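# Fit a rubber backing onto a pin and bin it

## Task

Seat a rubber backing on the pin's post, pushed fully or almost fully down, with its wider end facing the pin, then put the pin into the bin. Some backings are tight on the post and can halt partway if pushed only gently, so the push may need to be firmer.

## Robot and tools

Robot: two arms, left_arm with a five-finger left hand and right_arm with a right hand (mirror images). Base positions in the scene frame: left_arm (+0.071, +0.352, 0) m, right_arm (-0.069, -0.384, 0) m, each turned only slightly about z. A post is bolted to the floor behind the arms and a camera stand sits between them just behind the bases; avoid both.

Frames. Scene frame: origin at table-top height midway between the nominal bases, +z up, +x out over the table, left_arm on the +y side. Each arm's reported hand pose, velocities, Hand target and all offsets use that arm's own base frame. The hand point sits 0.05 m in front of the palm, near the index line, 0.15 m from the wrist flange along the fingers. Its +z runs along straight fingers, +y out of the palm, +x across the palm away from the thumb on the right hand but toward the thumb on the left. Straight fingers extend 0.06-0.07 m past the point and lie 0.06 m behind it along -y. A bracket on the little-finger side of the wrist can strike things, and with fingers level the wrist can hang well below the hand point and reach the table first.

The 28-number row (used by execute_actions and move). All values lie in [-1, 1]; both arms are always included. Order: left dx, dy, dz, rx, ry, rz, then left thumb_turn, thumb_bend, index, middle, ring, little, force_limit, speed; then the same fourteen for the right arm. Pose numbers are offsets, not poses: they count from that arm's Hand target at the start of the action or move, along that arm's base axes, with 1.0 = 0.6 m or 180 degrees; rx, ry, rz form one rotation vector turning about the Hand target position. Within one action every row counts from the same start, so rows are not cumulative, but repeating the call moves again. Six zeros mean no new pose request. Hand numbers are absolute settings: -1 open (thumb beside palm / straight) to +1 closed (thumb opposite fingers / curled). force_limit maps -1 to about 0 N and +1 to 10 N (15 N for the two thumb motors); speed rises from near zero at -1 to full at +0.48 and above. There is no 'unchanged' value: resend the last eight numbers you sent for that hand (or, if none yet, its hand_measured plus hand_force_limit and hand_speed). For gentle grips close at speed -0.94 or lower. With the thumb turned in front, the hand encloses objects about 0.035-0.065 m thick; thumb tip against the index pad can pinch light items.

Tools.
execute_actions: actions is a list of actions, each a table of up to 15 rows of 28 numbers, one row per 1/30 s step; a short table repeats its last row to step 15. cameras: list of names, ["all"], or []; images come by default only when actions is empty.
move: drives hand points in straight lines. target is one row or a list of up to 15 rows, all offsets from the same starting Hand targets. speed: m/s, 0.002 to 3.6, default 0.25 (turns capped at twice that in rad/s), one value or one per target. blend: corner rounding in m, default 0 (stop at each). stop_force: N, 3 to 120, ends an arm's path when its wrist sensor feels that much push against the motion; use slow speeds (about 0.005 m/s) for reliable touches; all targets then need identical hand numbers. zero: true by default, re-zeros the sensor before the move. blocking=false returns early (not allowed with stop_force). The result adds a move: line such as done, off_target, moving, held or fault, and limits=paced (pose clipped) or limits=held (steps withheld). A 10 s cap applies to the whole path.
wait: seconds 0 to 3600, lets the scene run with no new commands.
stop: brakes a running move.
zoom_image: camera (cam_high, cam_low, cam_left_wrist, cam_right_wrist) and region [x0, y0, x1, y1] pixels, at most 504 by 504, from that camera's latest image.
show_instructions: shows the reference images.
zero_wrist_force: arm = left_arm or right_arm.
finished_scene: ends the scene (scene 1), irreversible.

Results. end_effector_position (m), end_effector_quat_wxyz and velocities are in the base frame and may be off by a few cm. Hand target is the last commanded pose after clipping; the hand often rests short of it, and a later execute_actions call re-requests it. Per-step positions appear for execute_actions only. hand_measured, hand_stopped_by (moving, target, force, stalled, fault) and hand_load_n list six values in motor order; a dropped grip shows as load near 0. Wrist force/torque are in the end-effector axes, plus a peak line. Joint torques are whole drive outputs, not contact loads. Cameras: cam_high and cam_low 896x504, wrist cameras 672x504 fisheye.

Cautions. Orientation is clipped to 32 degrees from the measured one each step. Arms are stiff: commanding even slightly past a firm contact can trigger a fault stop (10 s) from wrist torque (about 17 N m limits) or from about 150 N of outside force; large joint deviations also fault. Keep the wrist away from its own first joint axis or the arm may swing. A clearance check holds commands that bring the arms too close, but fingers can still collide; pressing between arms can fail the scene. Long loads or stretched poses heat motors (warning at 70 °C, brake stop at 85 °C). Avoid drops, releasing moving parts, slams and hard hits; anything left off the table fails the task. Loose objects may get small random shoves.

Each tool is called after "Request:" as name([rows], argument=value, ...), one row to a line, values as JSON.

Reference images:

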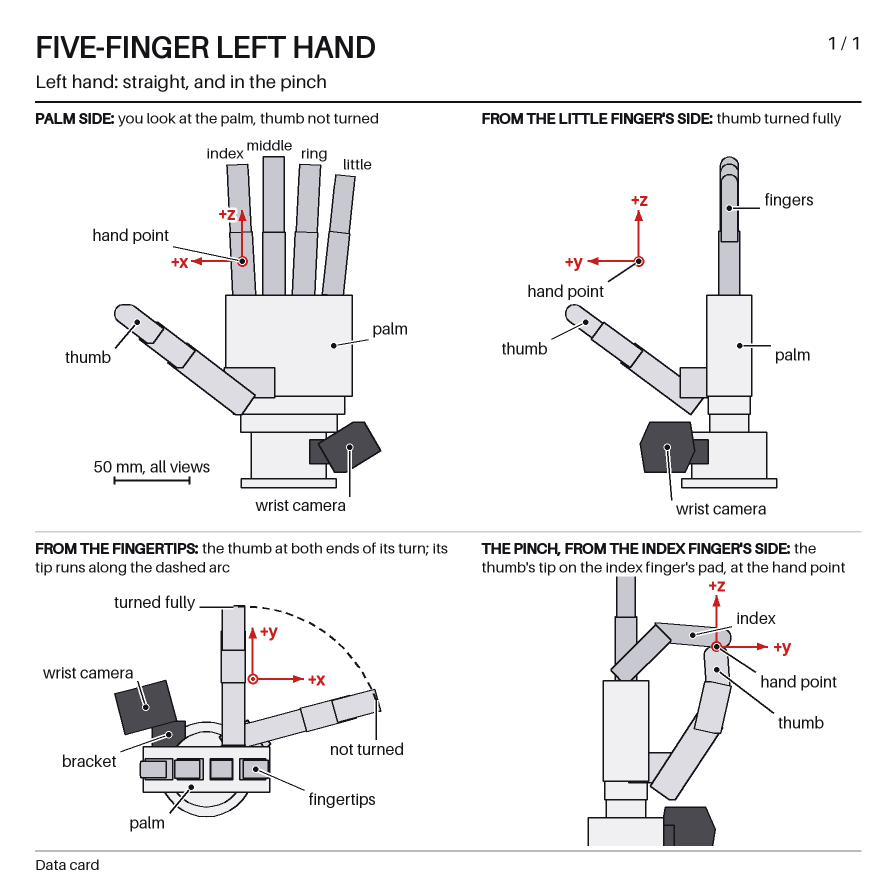

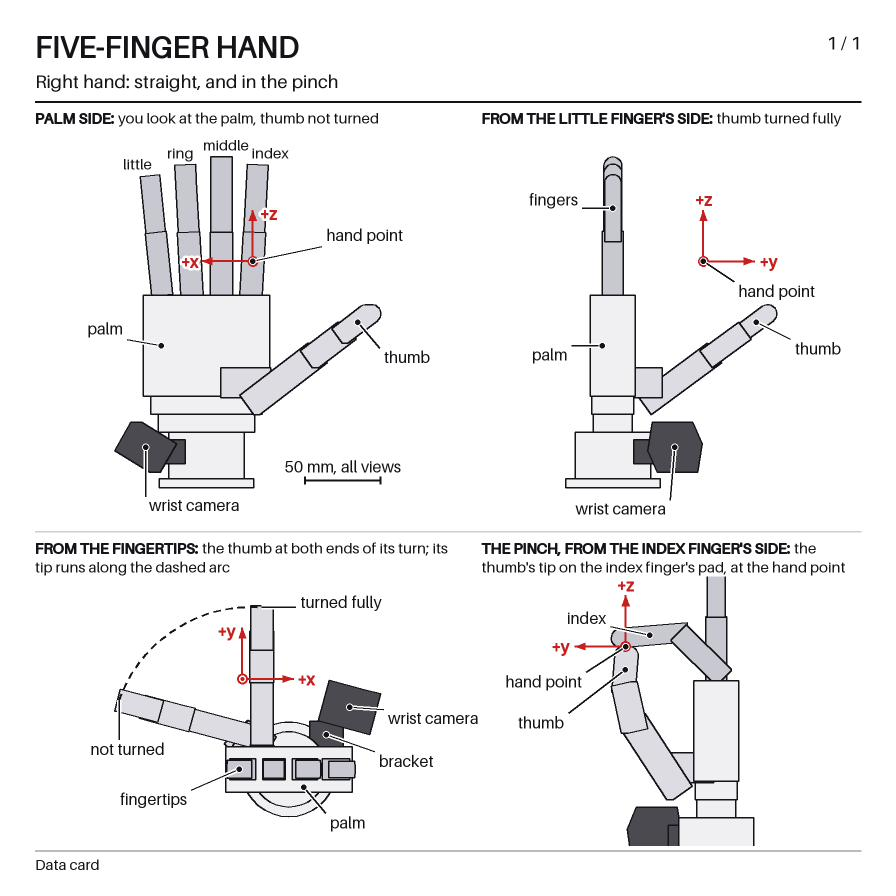

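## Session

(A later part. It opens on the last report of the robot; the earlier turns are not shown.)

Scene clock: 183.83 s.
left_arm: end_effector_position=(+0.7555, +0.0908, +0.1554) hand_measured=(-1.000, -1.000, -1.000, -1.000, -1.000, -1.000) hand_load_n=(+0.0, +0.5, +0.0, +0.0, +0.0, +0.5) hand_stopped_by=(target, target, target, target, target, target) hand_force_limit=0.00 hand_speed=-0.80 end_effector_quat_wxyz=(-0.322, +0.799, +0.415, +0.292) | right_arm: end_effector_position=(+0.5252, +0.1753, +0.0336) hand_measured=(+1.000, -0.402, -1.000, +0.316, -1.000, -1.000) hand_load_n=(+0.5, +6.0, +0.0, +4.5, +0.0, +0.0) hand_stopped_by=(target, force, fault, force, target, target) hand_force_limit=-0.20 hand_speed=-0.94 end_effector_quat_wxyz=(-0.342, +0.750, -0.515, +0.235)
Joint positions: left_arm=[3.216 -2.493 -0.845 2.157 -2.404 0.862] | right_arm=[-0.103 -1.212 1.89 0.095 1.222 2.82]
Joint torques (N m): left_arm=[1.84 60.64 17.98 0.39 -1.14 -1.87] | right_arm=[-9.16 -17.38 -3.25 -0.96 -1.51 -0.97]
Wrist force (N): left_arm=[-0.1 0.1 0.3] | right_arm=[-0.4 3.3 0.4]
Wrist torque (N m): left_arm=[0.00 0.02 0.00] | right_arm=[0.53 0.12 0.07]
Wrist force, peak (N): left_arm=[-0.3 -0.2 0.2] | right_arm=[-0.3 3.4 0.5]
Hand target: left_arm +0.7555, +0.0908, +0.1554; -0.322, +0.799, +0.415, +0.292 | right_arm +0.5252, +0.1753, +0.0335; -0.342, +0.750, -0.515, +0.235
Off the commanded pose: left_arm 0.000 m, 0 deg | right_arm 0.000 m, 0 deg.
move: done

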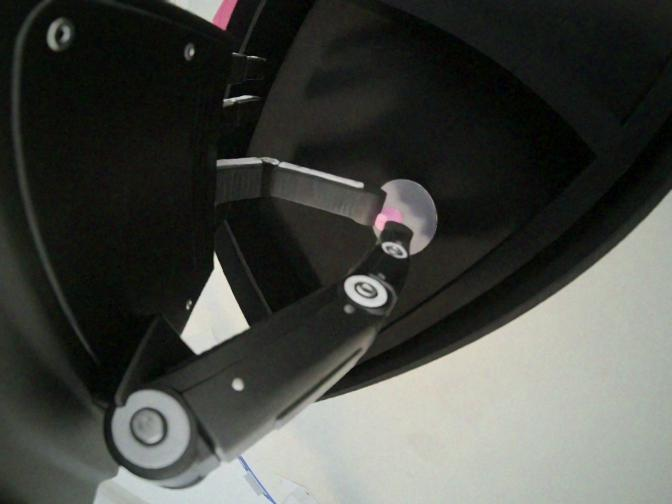

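Request:
move(target=[0,0,0,0,0,0,-1,-1,-1,-1,-1,-1,0,-0.8,0,0,-0.02,0,0,0,1,-0.36,-1,0.36,-1,-1,-0.2,-0.94], speed=0.005, stop_force=3, cameras=["cam_right_wrist"])

Request:
zoom_image(camera="cam_right_wrist", region=[360, 185, 430, 245])

Scene clock: 188.53 s.
left_arm: end_effector_position=(+0.7555, +0.0908, +0.1554) hand_measured=(-1.000, -1.000, -1.000, -1.000, -1.000, -1.000) hand_load_n=(+0.0, +0.0, +0.0, +0.0, +0.0, +0.0) hand_stopped_by=(target, target, target, target, target, target) hand_force_limit=0.00 hand_speed=-0.80 end_effector_quat_wxyz=(-0.322, +0.799, +0.415, +0.292) | right_arm: end_effector_position=(+0.5252, +0.1753, +0.0271) hand_measured=(+1.000, -0.402, -1.000, +0.316, -1.000, -1.000) hand_load_n=(+0.0, +7.0, +0.0, +3.0, +0.0, +0.0) hand_stopped_by=(target, force, fault, force, target, target) hand_force_limit=-0.20 hand_speed=-0.94 end_effector_quat_wxyz=(-0.342, +0.750, -0.515, +0.235)
Joint positions: left_arm=[3.216 -2.493 -0.845 2.157 -2.404 0.862] | right_arm=[-0.103 -1.202 1.896 0.079 1.222 2.82]
Joint torques (N m): left_arm=[1.66 60.31 18.43 0.44 -1.11 -1.93] | right_arm=[-7.05 -43.6 -25.33 2.72 -1.46 -0.9]
Wrist force (N): left_arm=[-0.1 0.0 0.2] | right_arm=[0.8 1.9 -2.2]
Wrist torque (N m): left_arm=[-0.01 0.02 -0.01] | right_arm=[0.48 0.09 0.05]
Wrist force, peak (N): left_arm=[-0.1 -0.1 0.4] | right_arm=[1.6 0.7 -3.1]
Hand target: left_arm +0.7555, +0.0908, +0.1554; -0.322, +0.799, +0.415, +0.292 | right_arm +0.5252, +0.1753, +0.0271; -0.342, +0.750, -0.515, +0.235 (not the last commanded pose)
Off the commanded pose: left_arm 0.000 m, 0 deg | right_arm 0.006 m, 0 deg.
move: contact (right_arm)

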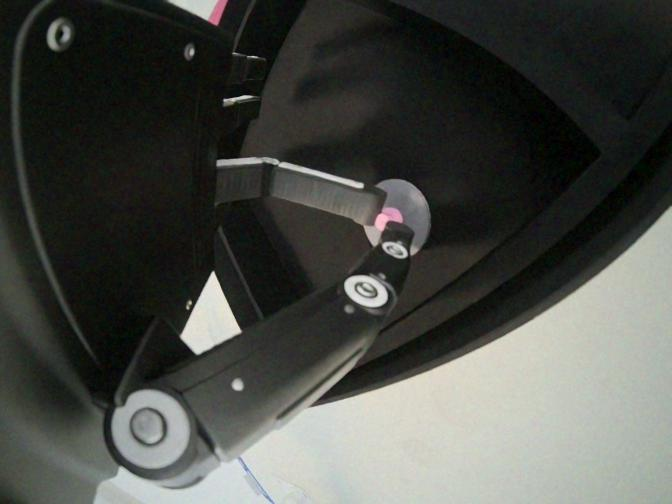

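Scaled by 7.200 from the camera's image (finer frame: 960x720).

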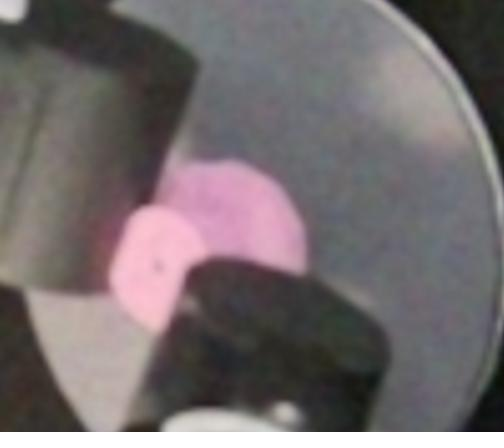

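Request:
move(target=[0,0,0,0,0,0,-1,-1,-1,-1,-1,-1,0,-0.8,0,0,-0.0083,0,0,0,1,-0.36,-1,0.36,-1,-1,-0.2,-0.94], speed=0.005, stop_force=6, zero=false, cameras=["cam_right_wrist"])

Request:
zoom_image(camera="cam_right_wrist", region=[360, 185, 430, 245])

Scene clock: 190.93 s.
left_arm: end_effector_position=(+0.7555, +0.0908, +0.1554) hand_measured=(-1.000, -1.000, -1.000, -1.000, -1.000, -1.000) hand_load_n=(+0.0, +0.0, +0.0, +0.0, +0.0, +0.0) hand_stopped_by=(target, target, target, target, target, target) hand_force_limit=0.00 hand_speed=-0.80 end_effector_quat_wxyz=(-0.322, +0.799, +0.415, +0.292) | right_arm: end_effector_position=(+0.5253, +0.1753, +0.0265) hand_measured=(+1.000, -0.402, -1.000, +0.316, -1.000, -1.000) hand_load_n=(+0.0, +7.0, +0.0, +3.0, +0.0, +0.0) hand_stopped_by=(target, force, fault, force, target, target) hand_force_limit=-0.20 hand_speed=-0.94 end_effector_quat_wxyz=(-0.342, +0.750, -0.515, +0.235)
Joint positions: left_arm=[3.216 -2.493 -0.845 2.157 -2.404 0.862] | right_arm=[-0.103 -1.201 1.896 0.077 1.222 2.82]
Joint torques (N m): left_arm=[2.12 60.46 18.08 0.49 -0.91 -1.88] | right_arm=[-5.93 -41.04 -23.67 2.8 -1.45 -0.65]
Wrist force (N): left_arm=[-0.1 -0.1 0.0] | right_arm=[1.8 -0.1 -3.5]
Wrist torque (N m): left_arm=[-0.02 0.01 0.00] | right_arm=[0.38 0.05 0.02]
Wrist force, peak (N): left_arm=[-0.4 0.0 0.3] | right_arm=[2.8 -2.6 -4.3]
Hand target: left_arm +0.7555, +0.0908, +0.1554; -0.322, +0.799, +0.415, +0.292 | right_arm +0.5253, +0.1753, +0.0265; -0.342, +0.750, -0.515, +0.235 (not the last commanded pose)
Off the commanded pose: left_arm 0.000 m, 0 deg | right_arm 0.004 m, 0 deg.
move: contact (right_arm)

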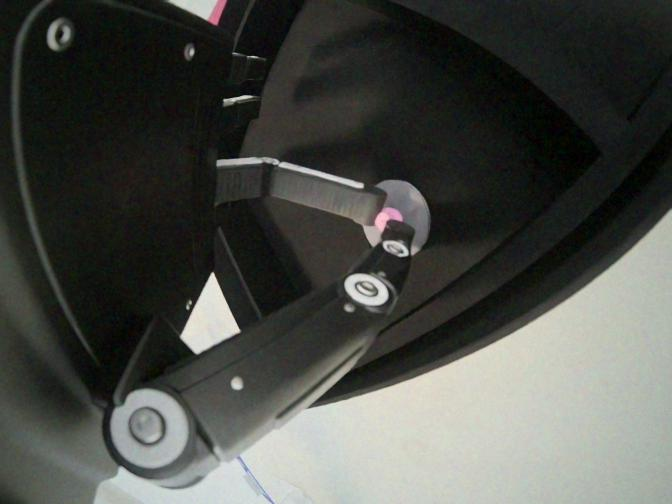

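Scaled by 7.200 from the camera's image (finer frame: 960x720).

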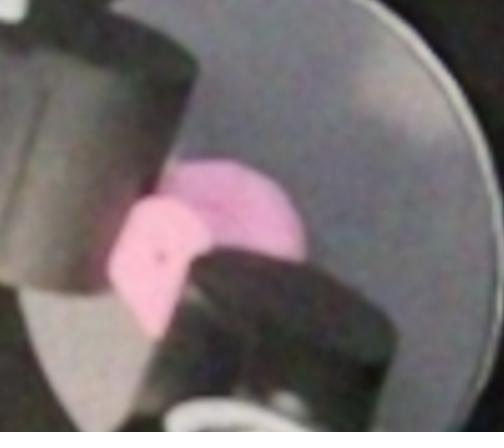

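Request:
move(target=[0,0,0,0,0,0,-1,-1,-1,-1,-1,-1,0,-0.8,0,0,-0.0117,0,0,0,1,-0.36,-1,0.36,-1,-1,-0.2,-0.94], speed=0.005, stop_force=12, zero=false, cameras=["cam_right_wrist"])

Request:
zoom_image(camera="cam_right_wrist", region=[360, 185, 430, 245])

Scene clock: 196.63 s.
left_arm: end_effector_position=(+0.7555, +0.0908, +0.1554) hand_measured=(-1.000, -1.000, -1.000, -1.000, -1.000, -1.000) hand_load_n=(+0.0, +0.0, +0.0, +0.0, +0.0, +0.0) hand_stopped_by=(target, target, target, target, target, target) hand_force_limit=0.00 hand_speed=-0.80 end_effector_quat_wxyz=(-0.322, +0.799, +0.415, +0.292) | right_arm: end_effector_position=(+0.5254, +0.1753, +0.0252) hand_measured=(+1.000, -0.402, -1.000, +0.316, -1.000, -1.000) hand_load_n=(-1.0, +8.0, +0.0, +3.0, +0.0, +0.0) hand_stopped_by=(target, force, fault, force, target, target) hand_force_limit=-0.20 hand_speed=-0.94 end_effector_quat_wxyz=(-0.342, +0.750, -0.515, +0.235)
Joint positions: left_arm=[3.216 -2.493 -0.845 2.157 -2.404 0.862] | right_arm=[-0.103 -1.199 1.897 0.073 1.222 2.82]
Joint torques (N m): left_arm=[1.29 60.81 18.1 0.46 -1.07 -1.9] | right_arm=[-6.32 -39.26 -21.96 2.98 -1.49 -0.64]
Wrist force (N): left_arm=[0.0 -0.1 0.1] | right_arm=[2.2 -4.4 -5.6]
Wrist torque (N m): left_arm=[-0.02 0.00 0.00] | right_arm=[0.20 0.14 -0.08]
Wrist force, peak (N): left_arm=[-0.3 -0.1 0.3] | right_arm=[4.9 -8.6 -6.1]
Hand target: left_arm +0.7555, +0.0908, +0.1554; -0.322, +0.799, +0.415, +0.292 | right_arm +0.5254, +0.1753, +0.0252; -0.342, +0.750, -0.515, +0.235 (not the last commanded pose)
Off the commanded pose: left_arm 0.000 m, 0 deg | right_arm 0.006 m, 0 deg.
move: contact (right_arm)

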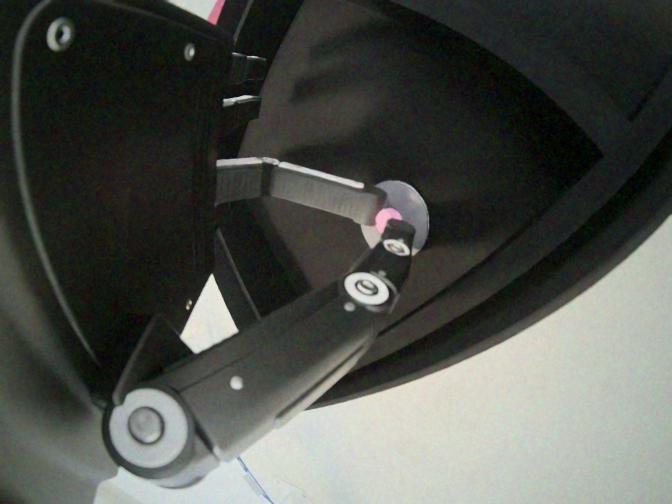

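Scaled by 7.200 from the camera's image (finer frame: 960x720).

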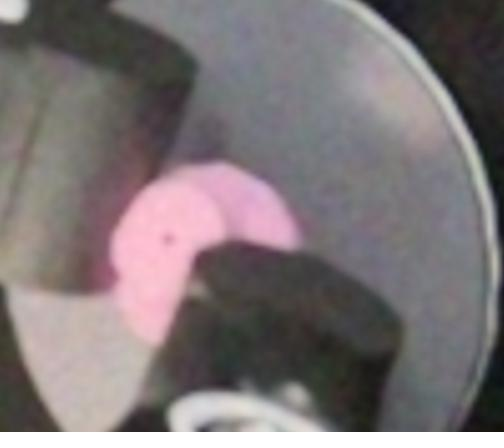

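Request:
move(target=[0,0,0,0,0,0,-1,-1,-1,-1,-1,-1,0,-0.8,0,0,0.0163,0,0,0,1,-0.36,-1,0.36,-1,-1,-0.2,-0.94], speed=0.02, cameras=["cam_right_wrist"])

Request:
zoom_image(camera="cam_right_wrist", region=[360, 170, 430, 230])

Request:
zoom_image(camera="cam_right_wrist", region=[350, 150, 490, 270])

Scene clock: 203.23 s.
left_arm: end_effector_position=(+0.7555, +0.0908, +0.1554) hand_measured=(-1.000, -1.000, -1.000, -1.000, -1.000, -1.000) hand_load_n=(+0.0, +0.0, +0.0, +0.0, +0.0, +0.0) hand_stopped_by=(target, target, target, target, target, target) hand_force_limit=0.00 hand_speed=-0.80 end_effector_quat_wxyz=(-0.322, +0.799, +0.415, +0.292) | right_arm: end_effector_position=(+0.5254, +0.1753, +0.0349) hand_measured=(+1.000, -0.402, -1.000, +0.316, -1.000, -1.000) hand_load_n=(+0.5, +5.5, +0.0, +5.0, -0.5, +0.0) hand_stopped_by=(target, force, fault, force, target, target) hand_force_limit=-0.20 hand_speed=-0.94 end_effector_quat_wxyz=(-0.342, +0.750, -0.515, +0.235)
Joint positions: left_arm=[3.216 -2.493 -0.845 2.157 -2.404 0.862] | right_arm=[-0.103 -1.214 1.888 0.098 1.222 2.82]
Joint torques (N m): left_arm=[2.32 61.46 18.13 0.67 -1.04 -1.78] | right_arm=[-4.16 -43.82 -24.8 2.99 -1.46 0.12]
Wrist force (N): left_arm=[-0.3 0.0 0.1] | right_arm=[-0.7 3.4 0.5]
Wrist torque (N m): left_arm=[-0.01 0.06 -0.02] | right_arm=[0.55 0.19 0.05]
Wrist force, peak (N): left_arm=[-0.2 -0.1 0.4] | right_arm=[1.7 -4.4 -5.7]
Hand target: left_arm +0.7555, +0.0908, +0.1554; -0.322, +0.799, +0.415, +0.292 | right_arm +0.5254, +0.1753, +0.0349; -0.342, +0.750, -0.515, +0.235
Off the commanded pose: left_arm 0.000 m, 0 deg | right_arm 0.000 m, 0 deg.
move: done

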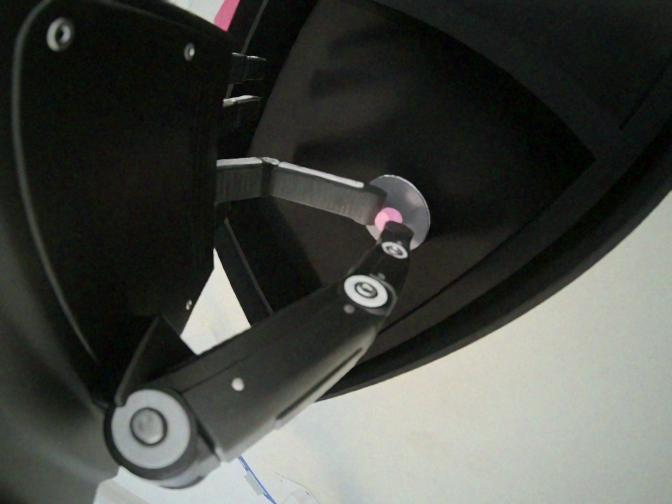

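Scaled by 7.200 from the camera's image (finer frame: 960x720).

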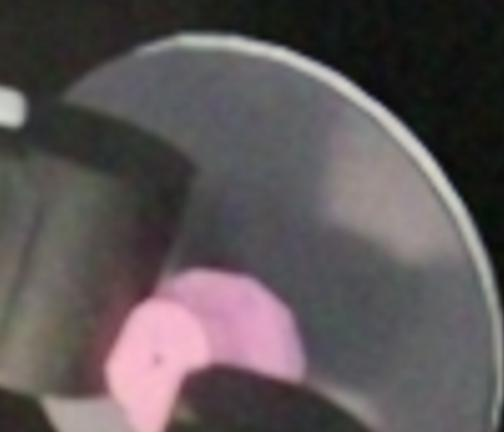

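Scaled by 3.600 from the camera's image (finer frame: 960x720).

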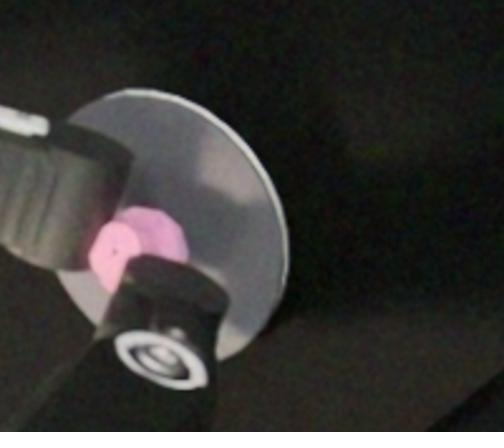

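Request:
move(target=[0,0,0,0,0,0,-1,-1,-1,-1,-1,-1,0,-0.8,0,0,-0.0183,0,0,0,1,-0.36,-1,0.36,-1,-1,-0.2,-0.94], speed=0.008, stop_force=4, cameras=["cam_right_wrist"])

Request:
zoom_image(camera="cam_right_wrist", region=[350, 150, 490, 270])

Scene clock: 207.50 s.
left_arm: end_effector_position=(+0.7555, +0.0908, +0.1554) hand_measured=(-1.000, -1.000, -1.000, -1.000, -1.000, -1.000) hand_load_n=(+0.0, +0.0, +0.0, +0.0, +0.0, +0.0) hand_stopped_by=(target, target, target, target, target, target) hand_force_limit=0.00 hand_speed=-0.80 end_effector_quat_wxyz=(-0.322, +0.799, +0.415, +0.292) | right_arm: end_effector_position=(+0.5254, +0.1753, +0.0265) hand_measured=(+1.000, -0.402, -1.000, +0.316, -1.000, -1.000) hand_load_n=(+0.0, +6.5, +0.0, +4.0, +0.0, +0.0) hand_stopped_by=(target, force, fault, force, target, target) hand_force_limit=-0.20 hand_speed=-0.94 end_effector_quat_wxyz=(-0.342, +0.750, -0.515, +0.235)
Joint positions: left_arm=[3.216 -2.493 -0.845 2.157 -2.404 0.862] | right_arm=[-0.103 -1.201 1.896 0.077 1.222 2.82]
Joint torques (N m): left_arm=[1.94 60.96 18.39 0.51 -1.02 -1.82] | right_arm=[-1.61 -42.41 -24.89 2.74 -1.28 -0.74]
Wrist force (N): left_arm=[-0.2 0.0 0.2] | right_arm=[0.6 0.8 -2.0]
Wrist torque (N m): left_arm=[-0.02 0.04 -0.01] | right_arm=[0.43 0.13 0.02]
Wrist force, peak (N): left_arm=[-0.1 -0.1 0.4] | right_arm=[-0.5 3.8 0.7]
Hand target: left_arm +0.7555, +0.0908, +0.1554; -0.322, +0.799, +0.415, +0.292 | right_arm +0.5254, +0.1753, +0.0265; -0.342, +0.750, -0.515, +0.235 (not the last commanded pose)
Off the commanded pose: left_arm 0.000 m, 0 deg | right_arm 0.003 m, 0 deg.
move: contact (right_arm)

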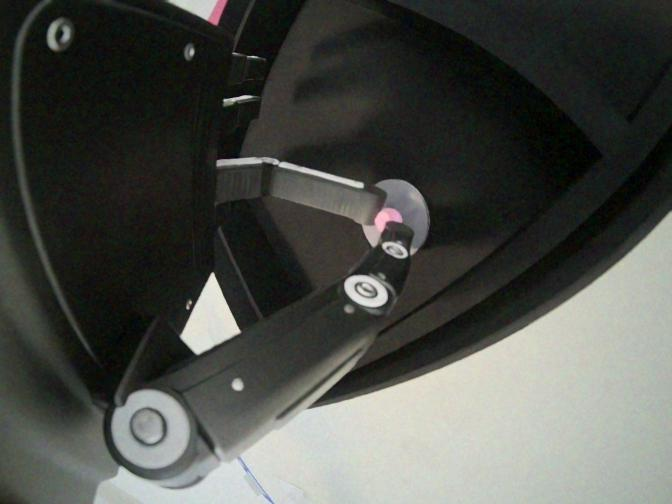

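Scaled by 3.600 from the camera's image (finer frame: 960x720).

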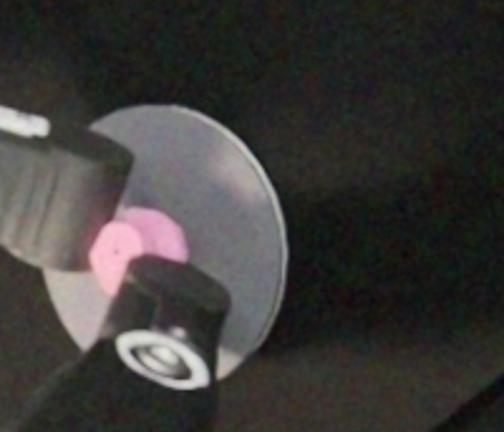

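Request:
move(target=[0,0,0,0,0,0,-1,-1,-1,-1,-1,-1,0,-0.8,0,0,0.0008,0,0,0,1,-0.36,-1,0.36,-1,-1,-0.2,-0.94], speed=0.01)

Request:
execute_actions([
  [[0,0,0,0,0,0,-1,-1,-1,-1,-1,-1,0,-0.8,0,0,0,0,0,0,1,-0.55,-1,0.22,-1,-1,-0.2,-0.9]],
], cameras=["cam_right_wrist"])

Request:
zoom_image(camera="cam_right_wrist", region=[350, 160, 450, 250])

Scene clock: 209.53 s.
left_arm: end_effector_position=(+0.7555, +0.0908, +0.1554) hand_measured=(-1.000, -1.000, -1.000, -1.000, -1.000, -1.000) hand_load_n=(+0.0, +0.0, +0.0, +0.0, +0.0, +0.0) hand_stopped_by=(target, target, target, target, target, target) hand_force_limit=0.00 hand_speed=-0.80 end_effector_quat_wxyz=(-0.322, +0.799, +0.415, +0.292) | right_arm: end_effector_position=(+0.5254, +0.1753, +0.0270) hand_measured=(+1.000, -0.402, -1.000, +0.316, -1.000, -1.000) hand_load_n=(+0.5, +6.0, +0.0, +5.0, +0.0, +0.0) hand_stopped_by=(target, force, fault, force, target, target) hand_force_limit=-0.20 hand_speed=-0.94 end_effector_quat_wxyz=(-0.342, +0.750, -0.515, +0.235)
Joint positions: left_arm=[3.216 -2.493 -0.845 2.157 -2.404 0.862] | right_arm=[-0.103 -1.202 1.896 0.078 1.222 2.82]
Joint torques (N m): left_arm=[2.55 61.05 18.17 0.55 -1.08 -1.86] | right_arm=[-3.94 -44.57 -24.1 2.82 -1.49 -0.5]
Wrist force (N): left_arm=[-0.1 -0.2 0.1] | right_arm=[-0.8 3.4 0.2]
Wrist torque (N m): left_arm=[-0.03 0.01 0.00] | right_arm=[0.57 0.21 0.05]
Wrist force, peak (N): left_arm=[-0.3 -0.3 -0.1] | right_arm=[-0.7 3.7 0.5]
Hand target: left_arm +0.7555, +0.0908, +0.1554; -0.322, +0.799, +0.415, +0.292 | right_arm +0.5254, +0.1753, +0.0270; -0.342, +0.750, -0.515, +0.235
Off the commanded pose: left_arm 0.000 m, 0 deg | right_arm 0.000 m, 0 deg.
move: done

Scene clock: 210.83 s.
left_arm: end_effector_position=(+0.7555, +0.0908, +0.1554) hand_measured=(-1.000, -1.000, -1.000, -1.000, -1.000, -1.000) hand_load_n=(+0.0, +0.0, +0.0, +0.0, +0.0, -0.5) hand_stopped_by=(target, target, target, target, target, target) hand_force_limit=0.00 hand_speed=-0.80 end_effector_quat_wxyz=(-0.322, +0.799, +0.415, +0.292) | right_arm: end_effector_position=(+0.5255, +0.1753, +0.0270) hand_measured=(+1.000, -0.550, -1.000, +0.220, -1.000, -1.000) hand_load_n=(+0.0, +0.0, -0.5, +0.0, +0.0, +0.0) hand_stopped_by=(target, target, fault, target, target, target) hand_force_limit=-0.20 hand_speed=-0.90 end_effector_quat_wxyz=(-0.342, +0.750, -0.515, +0.235)
Joint positions: left_arm=[3.216 -2.493 -0.845 2.157 -2.404 0.862] | right_arm=[-0.103 -1.202 1.896 0.078 1.222 2.82]
Joint torques (N m): left_arm=[1.52 60.46 18.19 0.59 -0.99 -1.87] | right_arm=[-4 -40.09 -22.65 2.64 -1.47 -0.37]
Wrist force (N): left_arm=[-0.2 0.0 0.0] | right_arm=[-0.6 3.6 0.5]
Wrist torque (N m): left_arm=[-0.01 0.04 -0.01] | right_arm=[0.58 0.18 0.07]
Wrist force, peak (N): left_arm=[-0.3 -0.2 0.1] | right_arm=[-0.8 3.6 0.8]
Hand target: left_arm +0.7555, +0.0908, +0.1554; -0.322, +0.799, +0.415, +0.292 | right_arm +0.5254, +0.1753, +0.0270; -0.342, +0.750, -0.515, +0.235
Off the commanded pose: left_arm 0.000 m, 0 deg | right_arm 0.000 m, 0 deg.
Step readings (end_effector_position of left_arm | right_arm):
0: (+0.7555, +0.0908, +0.1554) | (+0.5254, +0.1753, +0.0270)
1: (+0.7555, +0.0908, +0.1554) | (+0.5254, +0.1753, +0.0270)
2: (+0.7555, +0.0908, +0.1554) | (+0.5254, +0.1753, +0.0270)
4: (+0.7555, +0.0908, +0.1554) | (+0.5254, +0.1753, +0.0270)
8: (+0.7555, +0.0908, +0.1554) | (+0.5255, +0.1753, +0.0270)
15: (+0.7555, +0.0908, +0.1554) | (+0.5255, +0.1753, +0.0270)

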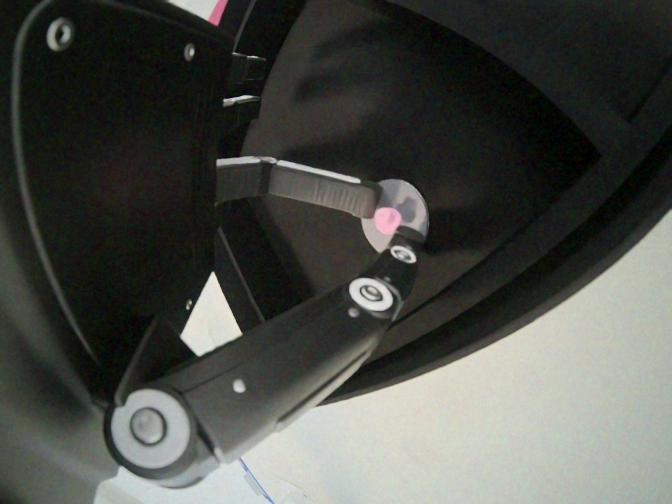

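Scaled by 5.040 from the camera's image (finer frame: 960x720).

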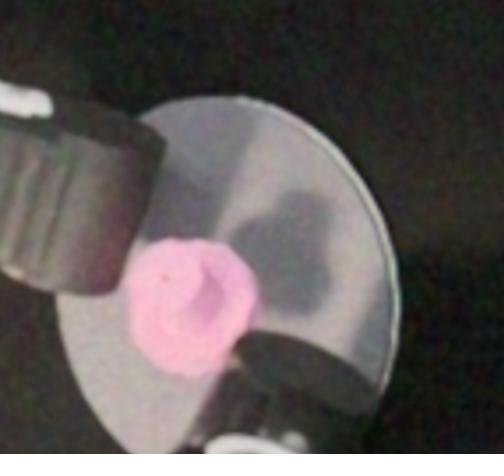

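Request:
zoom_image(camera="cam_right_wrist", region=[370, 200, 410, 240])

Scaled by 12.600 from the camera's image (finer frame: 960x720).

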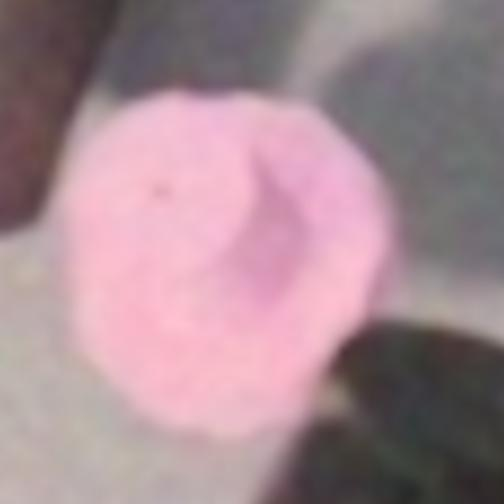

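Request:
move(target=[0,0,0,0,0,0,-1,-1,-1,-1,-1,-1,0,-0.8,0.0024,-0.0062,-0.0008,0,0,0,1,-0.55,-1,0.22,-1,-1,-0.2,-0.9], speed=0.02)

Request:
execute_actions([
  [[0,0,0,0,0,0,-1,-1,-1,-1,-1,-1,0,-0.8,0,0,0,0,0,0,1,-0.43,-1,0.3,-1,-1,-0.5,-0.94]],
], cameras=["cam_right_wrist"])

Request:
zoom_image(camera="cam_right_wrist", region=[350, 160, 450, 250])

Scene clock: 216.30 s.
left_arm: end_effector_position=(+0.7555, +0.0908, +0.1554) hand_measured=(-1.000, -1.000, -1.000, -1.000, -1.000, -1.000) hand_load_n=(+0.0, +0.0, +0.0, +0.0, +0.0, +0.0) hand_stopped_by=(target, target, target, target, target, target) hand_force_limit=0.00 hand_speed=-0.80 end_effector_quat_wxyz=(-0.322, +0.799, +0.415, +0.292) | right_arm: end_effector_position=(+0.5269, +0.1716, +0.0265) hand_measured=(+1.000, -0.550, -1.000, +0.220, -1.000, -1.000) hand_load_n=(+0.0, +0.0, +0.0, +0.0, +0.0, +0.0) hand_stopped_by=(target, target, fault, target, target, target) hand_force_limit=-0.20 hand_speed=-0.90 end_effector_quat_wxyz=(-0.342, +0.750, -0.515, +0.235)
Joint positions: left_arm=[3.216 -2.493 -0.845 2.157 -2.404 0.862] | right_arm=[-0.112 -1.199 1.894 0.079 1.216 2.813]
Joint torques (N m): left_arm=[2.86 61.42 17.53 0.63 -1.06 -1.74] | right_arm=[-9.12 -19.58 -24.77 3 -1.64 -0.86]
Wrist force (N): left_arm=[-0.1 -0.2 0.1] | right_arm=[-0.5 3.5 0.7]
Wrist torque (N m): left_arm=[-0.04 0.02 0.00] | right_arm=[0.57 0.14 0.07]
Wrist force, peak (N): left_arm=[-0.4 -0.1 0.2] | right_arm=[-0.7 3.9 0.5]
Hand target: left_arm +0.7555, +0.0908, +0.1554; -0.322, +0.799, +0.415, +0.292 | right_arm +0.5269, +0.1715, +0.0265; -0.342, +0.750, -0.515, +0.235
Off the commanded pose: left_arm 0.000 m, 0 deg | right_arm 0.000 m, 0 deg.
move: done

Scene clock: 217.90 s.
left_arm: end_effector_position=(+0.7555, +0.0908, +0.1554) hand_measured=(-1.000, -1.000, -1.000, -1.000, -1.000, -1.000) hand_load_n=(+0.0, +0.0, +0.0, +0.0, +0.0, +0.0) hand_stopped_by=(target, target, target, target, target, target) hand_force_limit=0.00 hand_speed=-0.80 end_effector_quat_wxyz=(-0.322, +0.799, +0.415, +0.292) | right_arm: end_effector_position=(+0.5269, +0.1715, +0.0265) hand_measured=(+1.000, -0.430, -1.000, +0.300, -1.000, -1.000) hand_load_n=(+0.0, +1.5, -0.5, +0.5, +0.0, +0.0) hand_stopped_by=(target, target, fault, target, target, target) hand_force_limit=-0.50 hand_speed=-0.94 end_effector_quat_wxyz=(-0.342, +0.750, -0.515, +0.235)
Joint positions: left_arm=[3.216 -2.493 -0.845 2.157 -2.404 0.862] | right_arm=[-0.112 -1.199 1.894 0.079 1.216 2.813]
Joint torques (N m): left_arm=[2.13 61.71 18.57 0.63 -1.11 -1.69] | right_arm=[-10.14 -18.81 -24.47 3.08 -1.64 -0.79]
Wrist force (N): left_arm=[-0.2 0.2 0.2] | right_arm=[-0.7 3.1 0.4]
Wrist torque (N m): left_arm=[0.02 0.03 -0.01] | right_arm=[0.52 0.19 0.04]
Wrist force, peak (N): left_arm=[-0.2 -0.1 0.4] | right_arm=[-0.8 3.5 0.6]
Hand target: left_arm +0.7555, +0.0908, +0.1554; -0.322, +0.799, +0.415, +0.292 | right_arm +0.5269, +0.1715, +0.0265; -0.342, +0.750, -0.515, +0.235
Off the commanded pose: left_arm 0.000 m, 0 deg | right_arm 0.000 m, 0 deg.
Step readings (end_effector_position of left_arm | right_arm):
0: (+0.7555, +0.0908, +0.1554) | (+0.5269, +0.1716, +0.0265)
1: (+0.7555, +0.0908, +0.1554) | (+0.5269, +0.1716, +0.0265)
2: (+0.7555, +0.0908, +0.1554) | (+0.5269, +0.1715, +0.0265)
4: (+0.7555, +0.0908, +0.1554) | (+0.5269, +0.1715, +0.0265)
8: (+0.7555, +0.0908, +0.1554) | (+0.5269, +0.1715, +0.0265)
15: (+0.7555, +0.0908, +0.1554) | (+0.5269, +0.1715, +0.0265)

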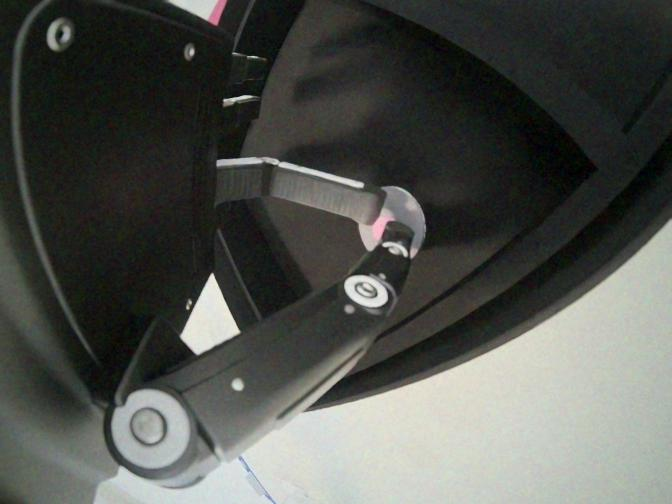

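Scaled by 5.040 from the camera's image (finer frame: 960x720).

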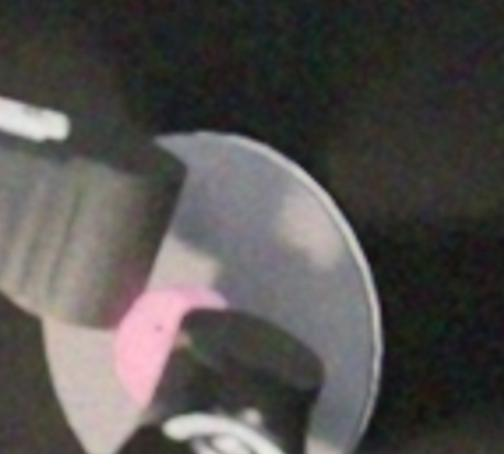

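Request:
execute_actions([
  [[0,0,0,0,0,0,-1,-1,-1,-1,-1,-1,0,-0.8,0,0,0,0,0,0,1,-0.36,-1,0.36,-1,-1,-0.4,-0.94]],
])

Request:
move(target=[0,0,0,0,0,0,-1,-1,-1,-1,-1,-1,0,-0.8,-0.0024,0.0062,0,0,0,0,1,-0.36,-1,0.36,-1,-1,-0.4,-0.94], speed=0.01, cameras=["cam_right_wrist"])

Request:
zoom_image(camera="cam_right_wrist", region=[350, 160, 450, 250])

Scene clock: 219.73 s.
left_arm: end_effector_position=(+0.7555, +0.0908, +0.1554) hand_measured=(-1.000, -1.000, -1.000, -1.000, -1.000, -1.000) hand_load_n=(+0.0, +0.0, +0.0, +0.0, +0.0, +0.0) hand_stopped_by=(target, target, target, target, target, target) hand_force_limit=0.00 hand_speed=-0.80 end_effector_quat_wxyz=(-0.322, +0.799, +0.415, +0.292) | right_arm: end_effector_position=(+0.5269, +0.1715, +0.0265) hand_measured=(+1.000, -0.420, -1.000, +0.320, -1.000, -1.000) hand_load_n=(+0.5, +4.5, +0.0, +3.5, +0.0, +0.0) hand_stopped_by=(target, force, fault, force, target, target) hand_force_limit=-0.40 hand_speed=-0.94 end_effector_quat_wxyz=(-0.342, +0.750, -0.515, +0.235)
Joint positions: left_arm=[3.216 -2.493 -0.845 2.157 -2.404 0.862] | right_arm=[-0.112 -1.199 1.894 0.079 1.216 2.813]
Joint torques (N m): left_arm=[1.46 60.54 18.22 0.74 -1.1 -1.77] | right_arm=[-7.73 -18.6 -24.77 2.7 -1.47 -0.84]
Wrist force (N): left_arm=[-0.1 -0.2 0.1] | right_arm=[-0.5 3.2 0.6]
Wrist torque (N m): left_arm=[-0.04 0.02 0.00] | right_arm=[0.52 0.16 0.05]
Wrist force, peak (N): left_arm=[-0.4 -0.1 0.2] | right_arm=[-0.8 3.6 0.6]
Hand target: left_arm +0.7555, +0.0908, +0.1554; -0.322, +0.799, +0.415, +0.292 | right_arm +0.5269, +0.1715, +0.0265; -0.342, +0.750, -0.515, +0.235
Off the commanded pose: left_arm 0.000 m, 0 deg | right_arm 0.000 m, 0 deg.
Step readings (end_effector_position of left_arm | right_arm):
0: (+0.7555, +0.0908, +0.1554) | (+0.5269, +0.1715, +0.0265)
1: (+0.7555, +0.0908, +0.1554) | (+0.5269, +0.1715, +0.0265)
2: (+0.7555, +0.0908, +0.1554) | (+0.5269, +0.1715, +0.0265)
4: (+0.7555, +0.0908, +0.1554) | (+0.5269, +0.1715, +0.0265)
8: (+0.7555, +0.0908, +0.1554) | (+0.5269, +0.1715, +0.0265)
15: (+0.7555, +0.0908, +0.1554) | (+0.5269, +0.1715, +0.0265)

Scene clock: 220.40 s.
left_arm: end_effector_position=(+0.7555, +0.0908, +0.1554) hand_measured=(-1.000, -1.000, -1.000, -1.000, -1.000, -1.000) hand_load_n=(+0.0, +0.0, +0.0, +0.0, -0.5, +0.0) hand_stopped_by=(target, target, target, target, target, target) hand_force_limit=0.00 hand_speed=-0.80 end_effector_quat_wxyz=(-0.322, +0.799, +0.415, +0.292) | right_arm: end_effector_position=(+0.5255, +0.1752, +0.0265) hand_measured=(+1.000, -0.420, -1.000, +0.320, -1.000, -1.000) hand_load_n=(+0.5, +4.5, +0.0, +3.5, -0.5, +0.0) hand_stopped_by=(target, force, fault, force, target, target) hand_force_limit=-0.40 hand_speed=-0.94 end_effector_quat_wxyz=(-0.342, +0.750, -0.515, +0.235)
Joint positions: left_arm=[3.216 -2.493 -0.845 2.157 -2.404 0.862] | right_arm=[-0.103 -1.201 1.896 0.077 1.222 2.82]
Joint torques (N m): left_arm=[2.58 61.63 18 0.44 -1.15 -1.88] | right_arm=[12.32 -44.21 -1.75 -0.99 0.83 1.22]
Wrist force (N): left_arm=[-0.1 -0.2 0.1] | right_arm=[-0.6 3.3 0.4]
Wrist torque (N m): left_arm=[-0.03 0.01 0.00] | right_arm=[0.55 0.17 0.05]
Wrist force, peak (N): left_arm=[-0.4 -0.1 0.3] | right_arm=[-0.8 3.6 0.7]
Hand target: left_arm +0.7555, +0.0908, +0.1554; -0.322, +0.799, +0.415, +0.292 | right_arm +0.5254, +0.1753, +0.0265; -0.342, +0.750, -0.515, +0.235
Off the commanded pose: left_arm 0.000 m, 0 deg | right_arm 0.000 m, 0 deg.
move: done

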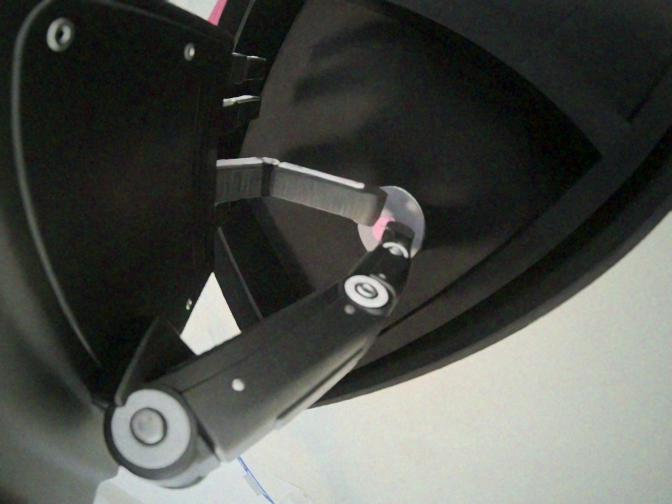

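Scaled by 5.040 from the camera's image (finer frame: 960x720).

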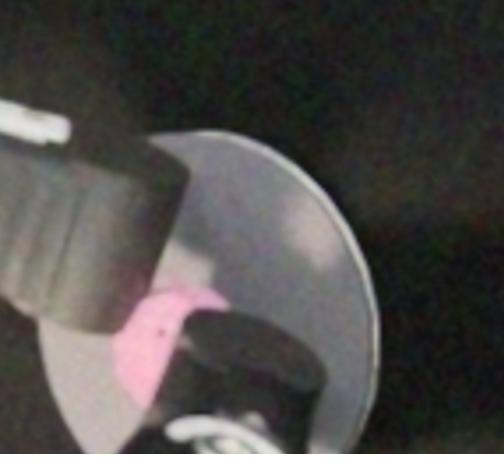

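Request:
execute_actions([
  [[0,0,0,0,0,0,-1,-1,-1,-1,-1,-1,0,-0.8,0,0,0,0,0,0,1,-0.65,-1,0.18,-1,-1,-0.2,-0.9]],
])

Request:
move(target=[0,0,0,0,0,0,-1,-1,-1,-1,-1,-1,0,-0.8,-0.06,-0.01,0.06,0,0,0,1,-0.65,-1,0.18,-1,-1,-0.2,-0.9], speed=0.05, cameras=["cam_right_wrist"])

Scene clock: 226.10 s.
left_arm: end_effector_position=(+0.7555, +0.0908, +0.1554) hand_measured=(-1.000, -1.000, -1.000, -1.000, -1.000, -1.000) hand_load_n=(+0.0, -0.5, +0.0, +0.0, +0.0, +0.0) hand_stopped_by=(target, target, target, target, target, target) hand_force_limit=0.00 hand_speed=-0.80 end_effector_quat_wxyz=(-0.322, +0.799, +0.415, +0.292) | right_arm: end_effector_position=(+0.5254, +0.1753, +0.0265) hand_measured=(+1.000, -0.650, -1.000, +0.180, -1.000, -1.000) hand_load_n=(+0.0, -0.5, +0.0, +0.0, +0.0, +0.0) hand_stopped_by=(target, target, fault, target, target, target) hand_force_limit=-0.20 hand_speed=-0.90 end_effector_quat_wxyz=(-0.342, +0.750, -0.515, +0.235)
Joint positions: left_arm=[3.216 -2.493 -0.845 2.157 -2.404 0.862] | right_arm=[-0.103 -1.201 1.896 0.077 1.222 2.82]
Joint torques (N m): left_arm=[2.57 60.56 18.31 0.5 -1.03 -1.86] | right_arm=[11.63 -42.43 -2.48 -1.14 0.92 1.02]
Wrist force (N): left_arm=[-0.2 -0.1 0.1] | right_arm=[-0.5 3.4 0.6]
Wrist torque (N m): left_arm=[-0.03 0.04 0.00] | right_arm=[0.56 0.16 0.07]
Wrist force, peak (N): left_arm=[-0.3 0.0 0.3] | right_arm=[-0.7 3.6 0.8]
Hand target: left_arm +0.7555, +0.0908, +0.1554; -0.322, +0.799, +0.415, +0.292 | right_arm +0.5254, +0.1753, +0.0265; -0.342, +0.750, -0.515, +0.235
Off the commanded pose: left_arm 0.000 m, 0 deg | right_arm 0.000 m, 0 deg.
Step readings (end_effector_position of left_arm | right_arm):
0: (+0.7555, +0.0908, +0.1554) | (+0.5254, +0.1753, +0.0265)
1: (+0.7555, +0.0908, +0.1554) | (+0.5254, +0.1753, +0.0265)
2: (+0.7555, +0.0908, +0.1554) | (+0.5254, +0.1753, +0.0265)
4: (+0.7555, +0.0908, +0.1554) | (+0.5254, +0.1753, +0.0265)
8: (+0.7555, +0.0908, +0.1554) | (+0.5254, +0.1753, +0.0265)
15: (+0.7555, +0.0908, +0.1554) | (+0.5254, +0.1753, +0.0265)

Scene clock: 227.53 s.
left_arm: end_effector_position=(+0.7555, +0.0908, +0.1554) hand_measured=(-1.000, -1.000, -1.000, -1.000, -1.000, -1.000) hand_load_n=(+0.0, +0.0, +0.0, +0.0, +0.0, +0.0) hand_stopped_by=(target, target, target, target, target, target) hand_force_limit=0.00 hand_speed=-0.80 end_effector_quat_wxyz=(-0.322, +0.799, +0.415, +0.292) | right_arm: end_effector_position=(+0.4895, +0.1693, +0.0624) hand_measured=(+1.000, -0.650, -1.000, +0.180, -1.000, -1.000) hand_load_n=(+0.0, -1.0, +0.0, -0.5, +0.5, +0.0) hand_stopped_by=(target, target, fault, target, target, target) hand_force_limit=-0.20 hand_speed=-0.90 end_effector_quat_wxyz=(-0.342, +0.750, -0.515, +0.235)
Joint positions: left_arm=[3.216 -2.493 -0.845 2.157 -2.404 0.862] | right_arm=[-0.131 -1.331 1.966 0.145 1.202 2.799]
Joint torques (N m): left_arm=[1.32 60.74 17.99 0.65 -0.93 -1.88] | right_arm=[-9.02 -40.81 -3.92 2.94 -1.62 -1.32]
Wrist force (N): left_arm=[0.0 0.0 0.2] | right_arm=[-0.2 2.3 0.9]
Wrist torque (N m): left_arm=[-0.02 0.00 0.00] | right_arm=[0.40 0.11 0.18]
Wrist force, peak (N): left_arm=[-0.3 0.1 0.2] | right_arm=[-0.6 3.7 0.7]
Hand target: left_arm +0.7555, +0.0908, +0.1554; -0.322, +0.799, +0.415, +0.292 | right_arm +0.4894, +0.1693, +0.0625; -0.342, +0.750, -0.515, +0.235
Off the commanded pose: left_arm 0.000 m, 0 deg | right_arm 0.000 m, 0 deg.
move: done

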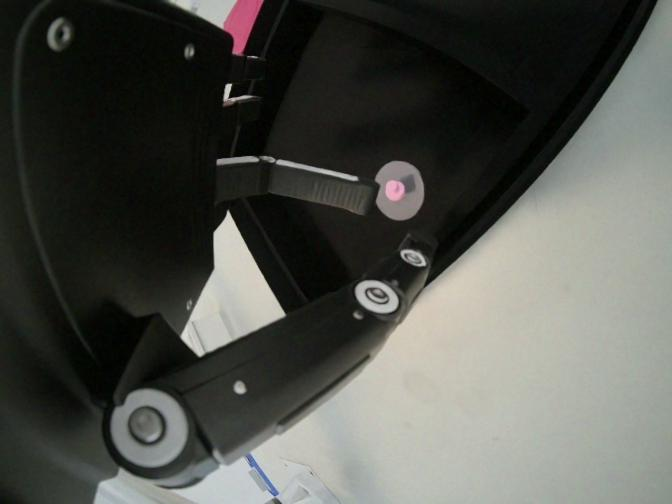

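Request:
zoom_image(camera="cam_right_wrist", region=[360, 150, 440, 230])

Scaled by 6.300 from the camera's image (finer frame: 960x720).

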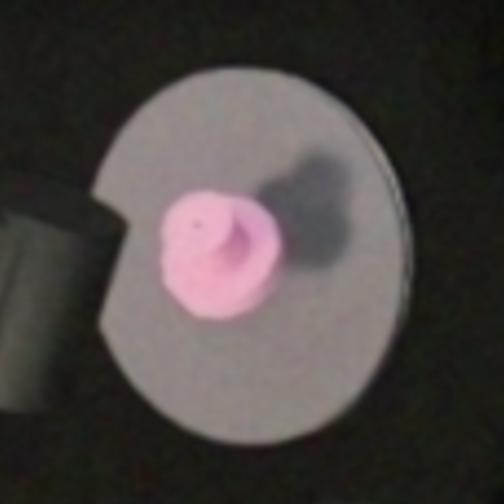

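Request:
wait(seconds=0.1, cameras=["all"])

Request:
zoom_image(camera="cam_high", region=[320, 255, 380, 315])

Request:
zoom_image(camera="cam_low", region=[400, 280, 560, 400])

Scene clock: 240.47 s.
left_arm: end_effector_position=(+0.7555, +0.0908, +0.1554) hand_measured=(-1.000, -1.000, -1.000, -1.000, -1.000, -1.000) hand_load_n=(+0.0, +0.0, +0.0, +0.0, +0.0, +0.0) hand_stopped_by=(target, target, target, target, target, target) hand_force_limit=0.00 hand_speed=-0.80 end_effector_quat_wxyz=(-0.322, +0.799, +0.415, +0.292) | right_arm: end_effector_position=(+0.4894, +0.1693, +0.0625) hand_measured=(+1.000, -0.650, -1.000, +0.180, -1.000, -1.000) hand_load_n=(+0.0, -0.5, +0.0, +0.0, +0.0, +0.0) hand_stopped_by=(target, target, fault, target, target, target) hand_force_limit=-0.20 hand_speed=-0.90 end_effector_quat_wxyz=(-0.342, +0.750, -0.515, +0.235)
Joint positions: left_arm=[3.216 -2.493 -0.845 2.157 -2.404 0.862] | right_arm=[-0.131 -1.332 1.966 0.145 1.202 2.799]
Joint torques (N m): left_arm=[1.9 61 18.59 0.53 -1 -1.85] | right_arm=[-8.7 -38.48 -3.04 3.28 -1.56 -1.46]
Wrist force (N): left_arm=[0.0 -0.1 0.2] | right_arm=[-0.3 2.4 1.0]
Wrist torque (N m): left_arm=[-0.02 0.01 0.00] | right_arm=[0.42 0.12 0.18]
Wrist force, peak (N): left_arm=[-0.4 -0.1 0.2] | right_arm=[-0.4 2.6 1.4]
Hand target: left_arm +0.7555, +0.0908, +0.1554; -0.322, +0.799, +0.415, +0.292 | right_arm +0.4894, +0.1693, +0.0625; -0.342, +0.750, -0.515, +0.235
Off the commanded pose: left_arm 0.000 m, 0 deg | right_arm 0.000 m, 0 deg.
wait: 0.10 s; at rest from the start

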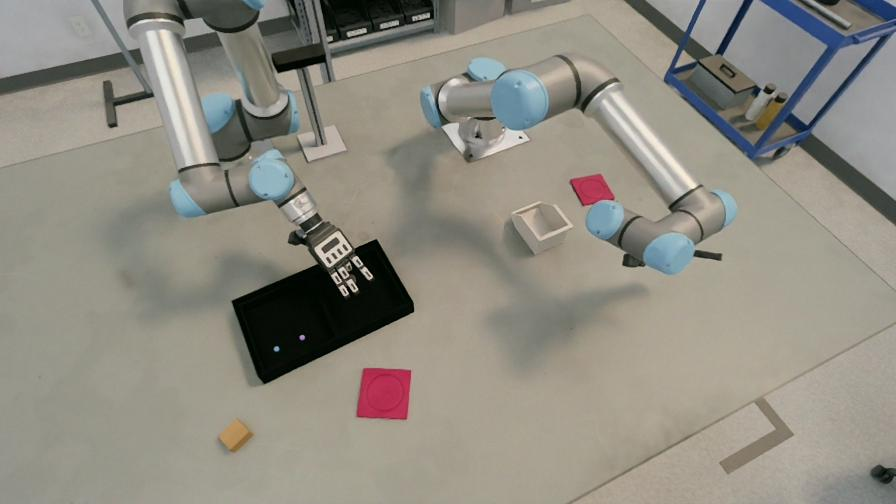

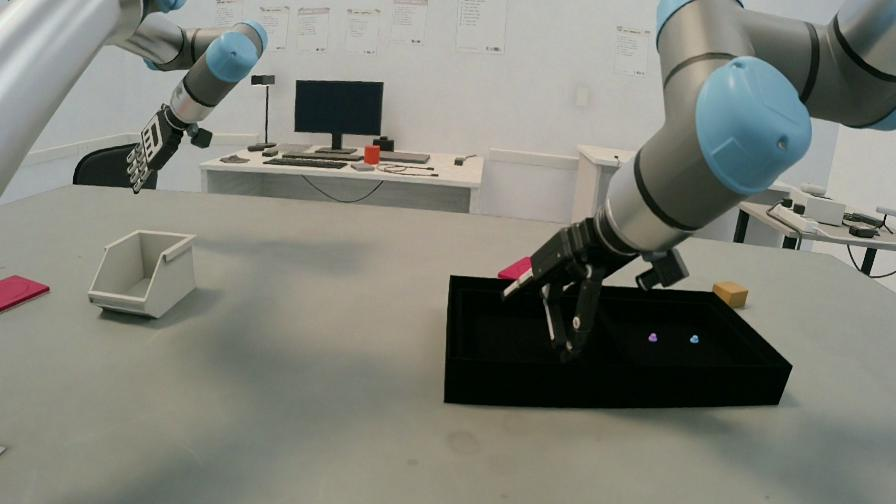

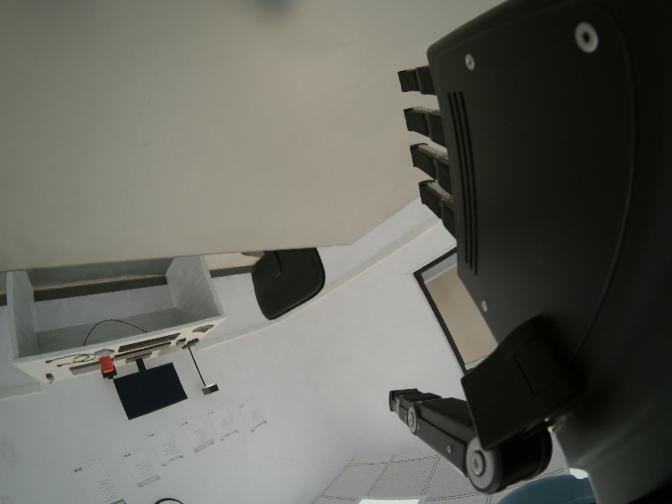

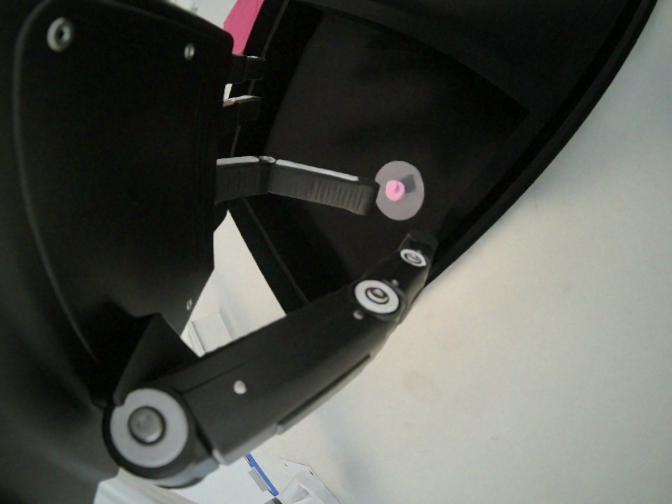

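Scaled by 8.400.

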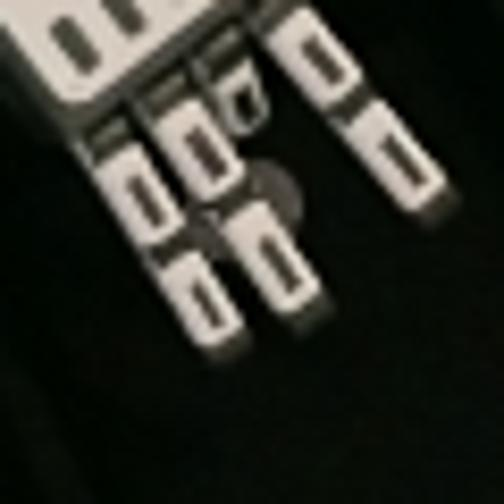

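Scaled by 3.150.

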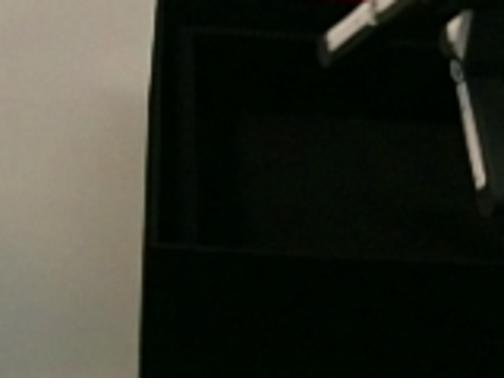

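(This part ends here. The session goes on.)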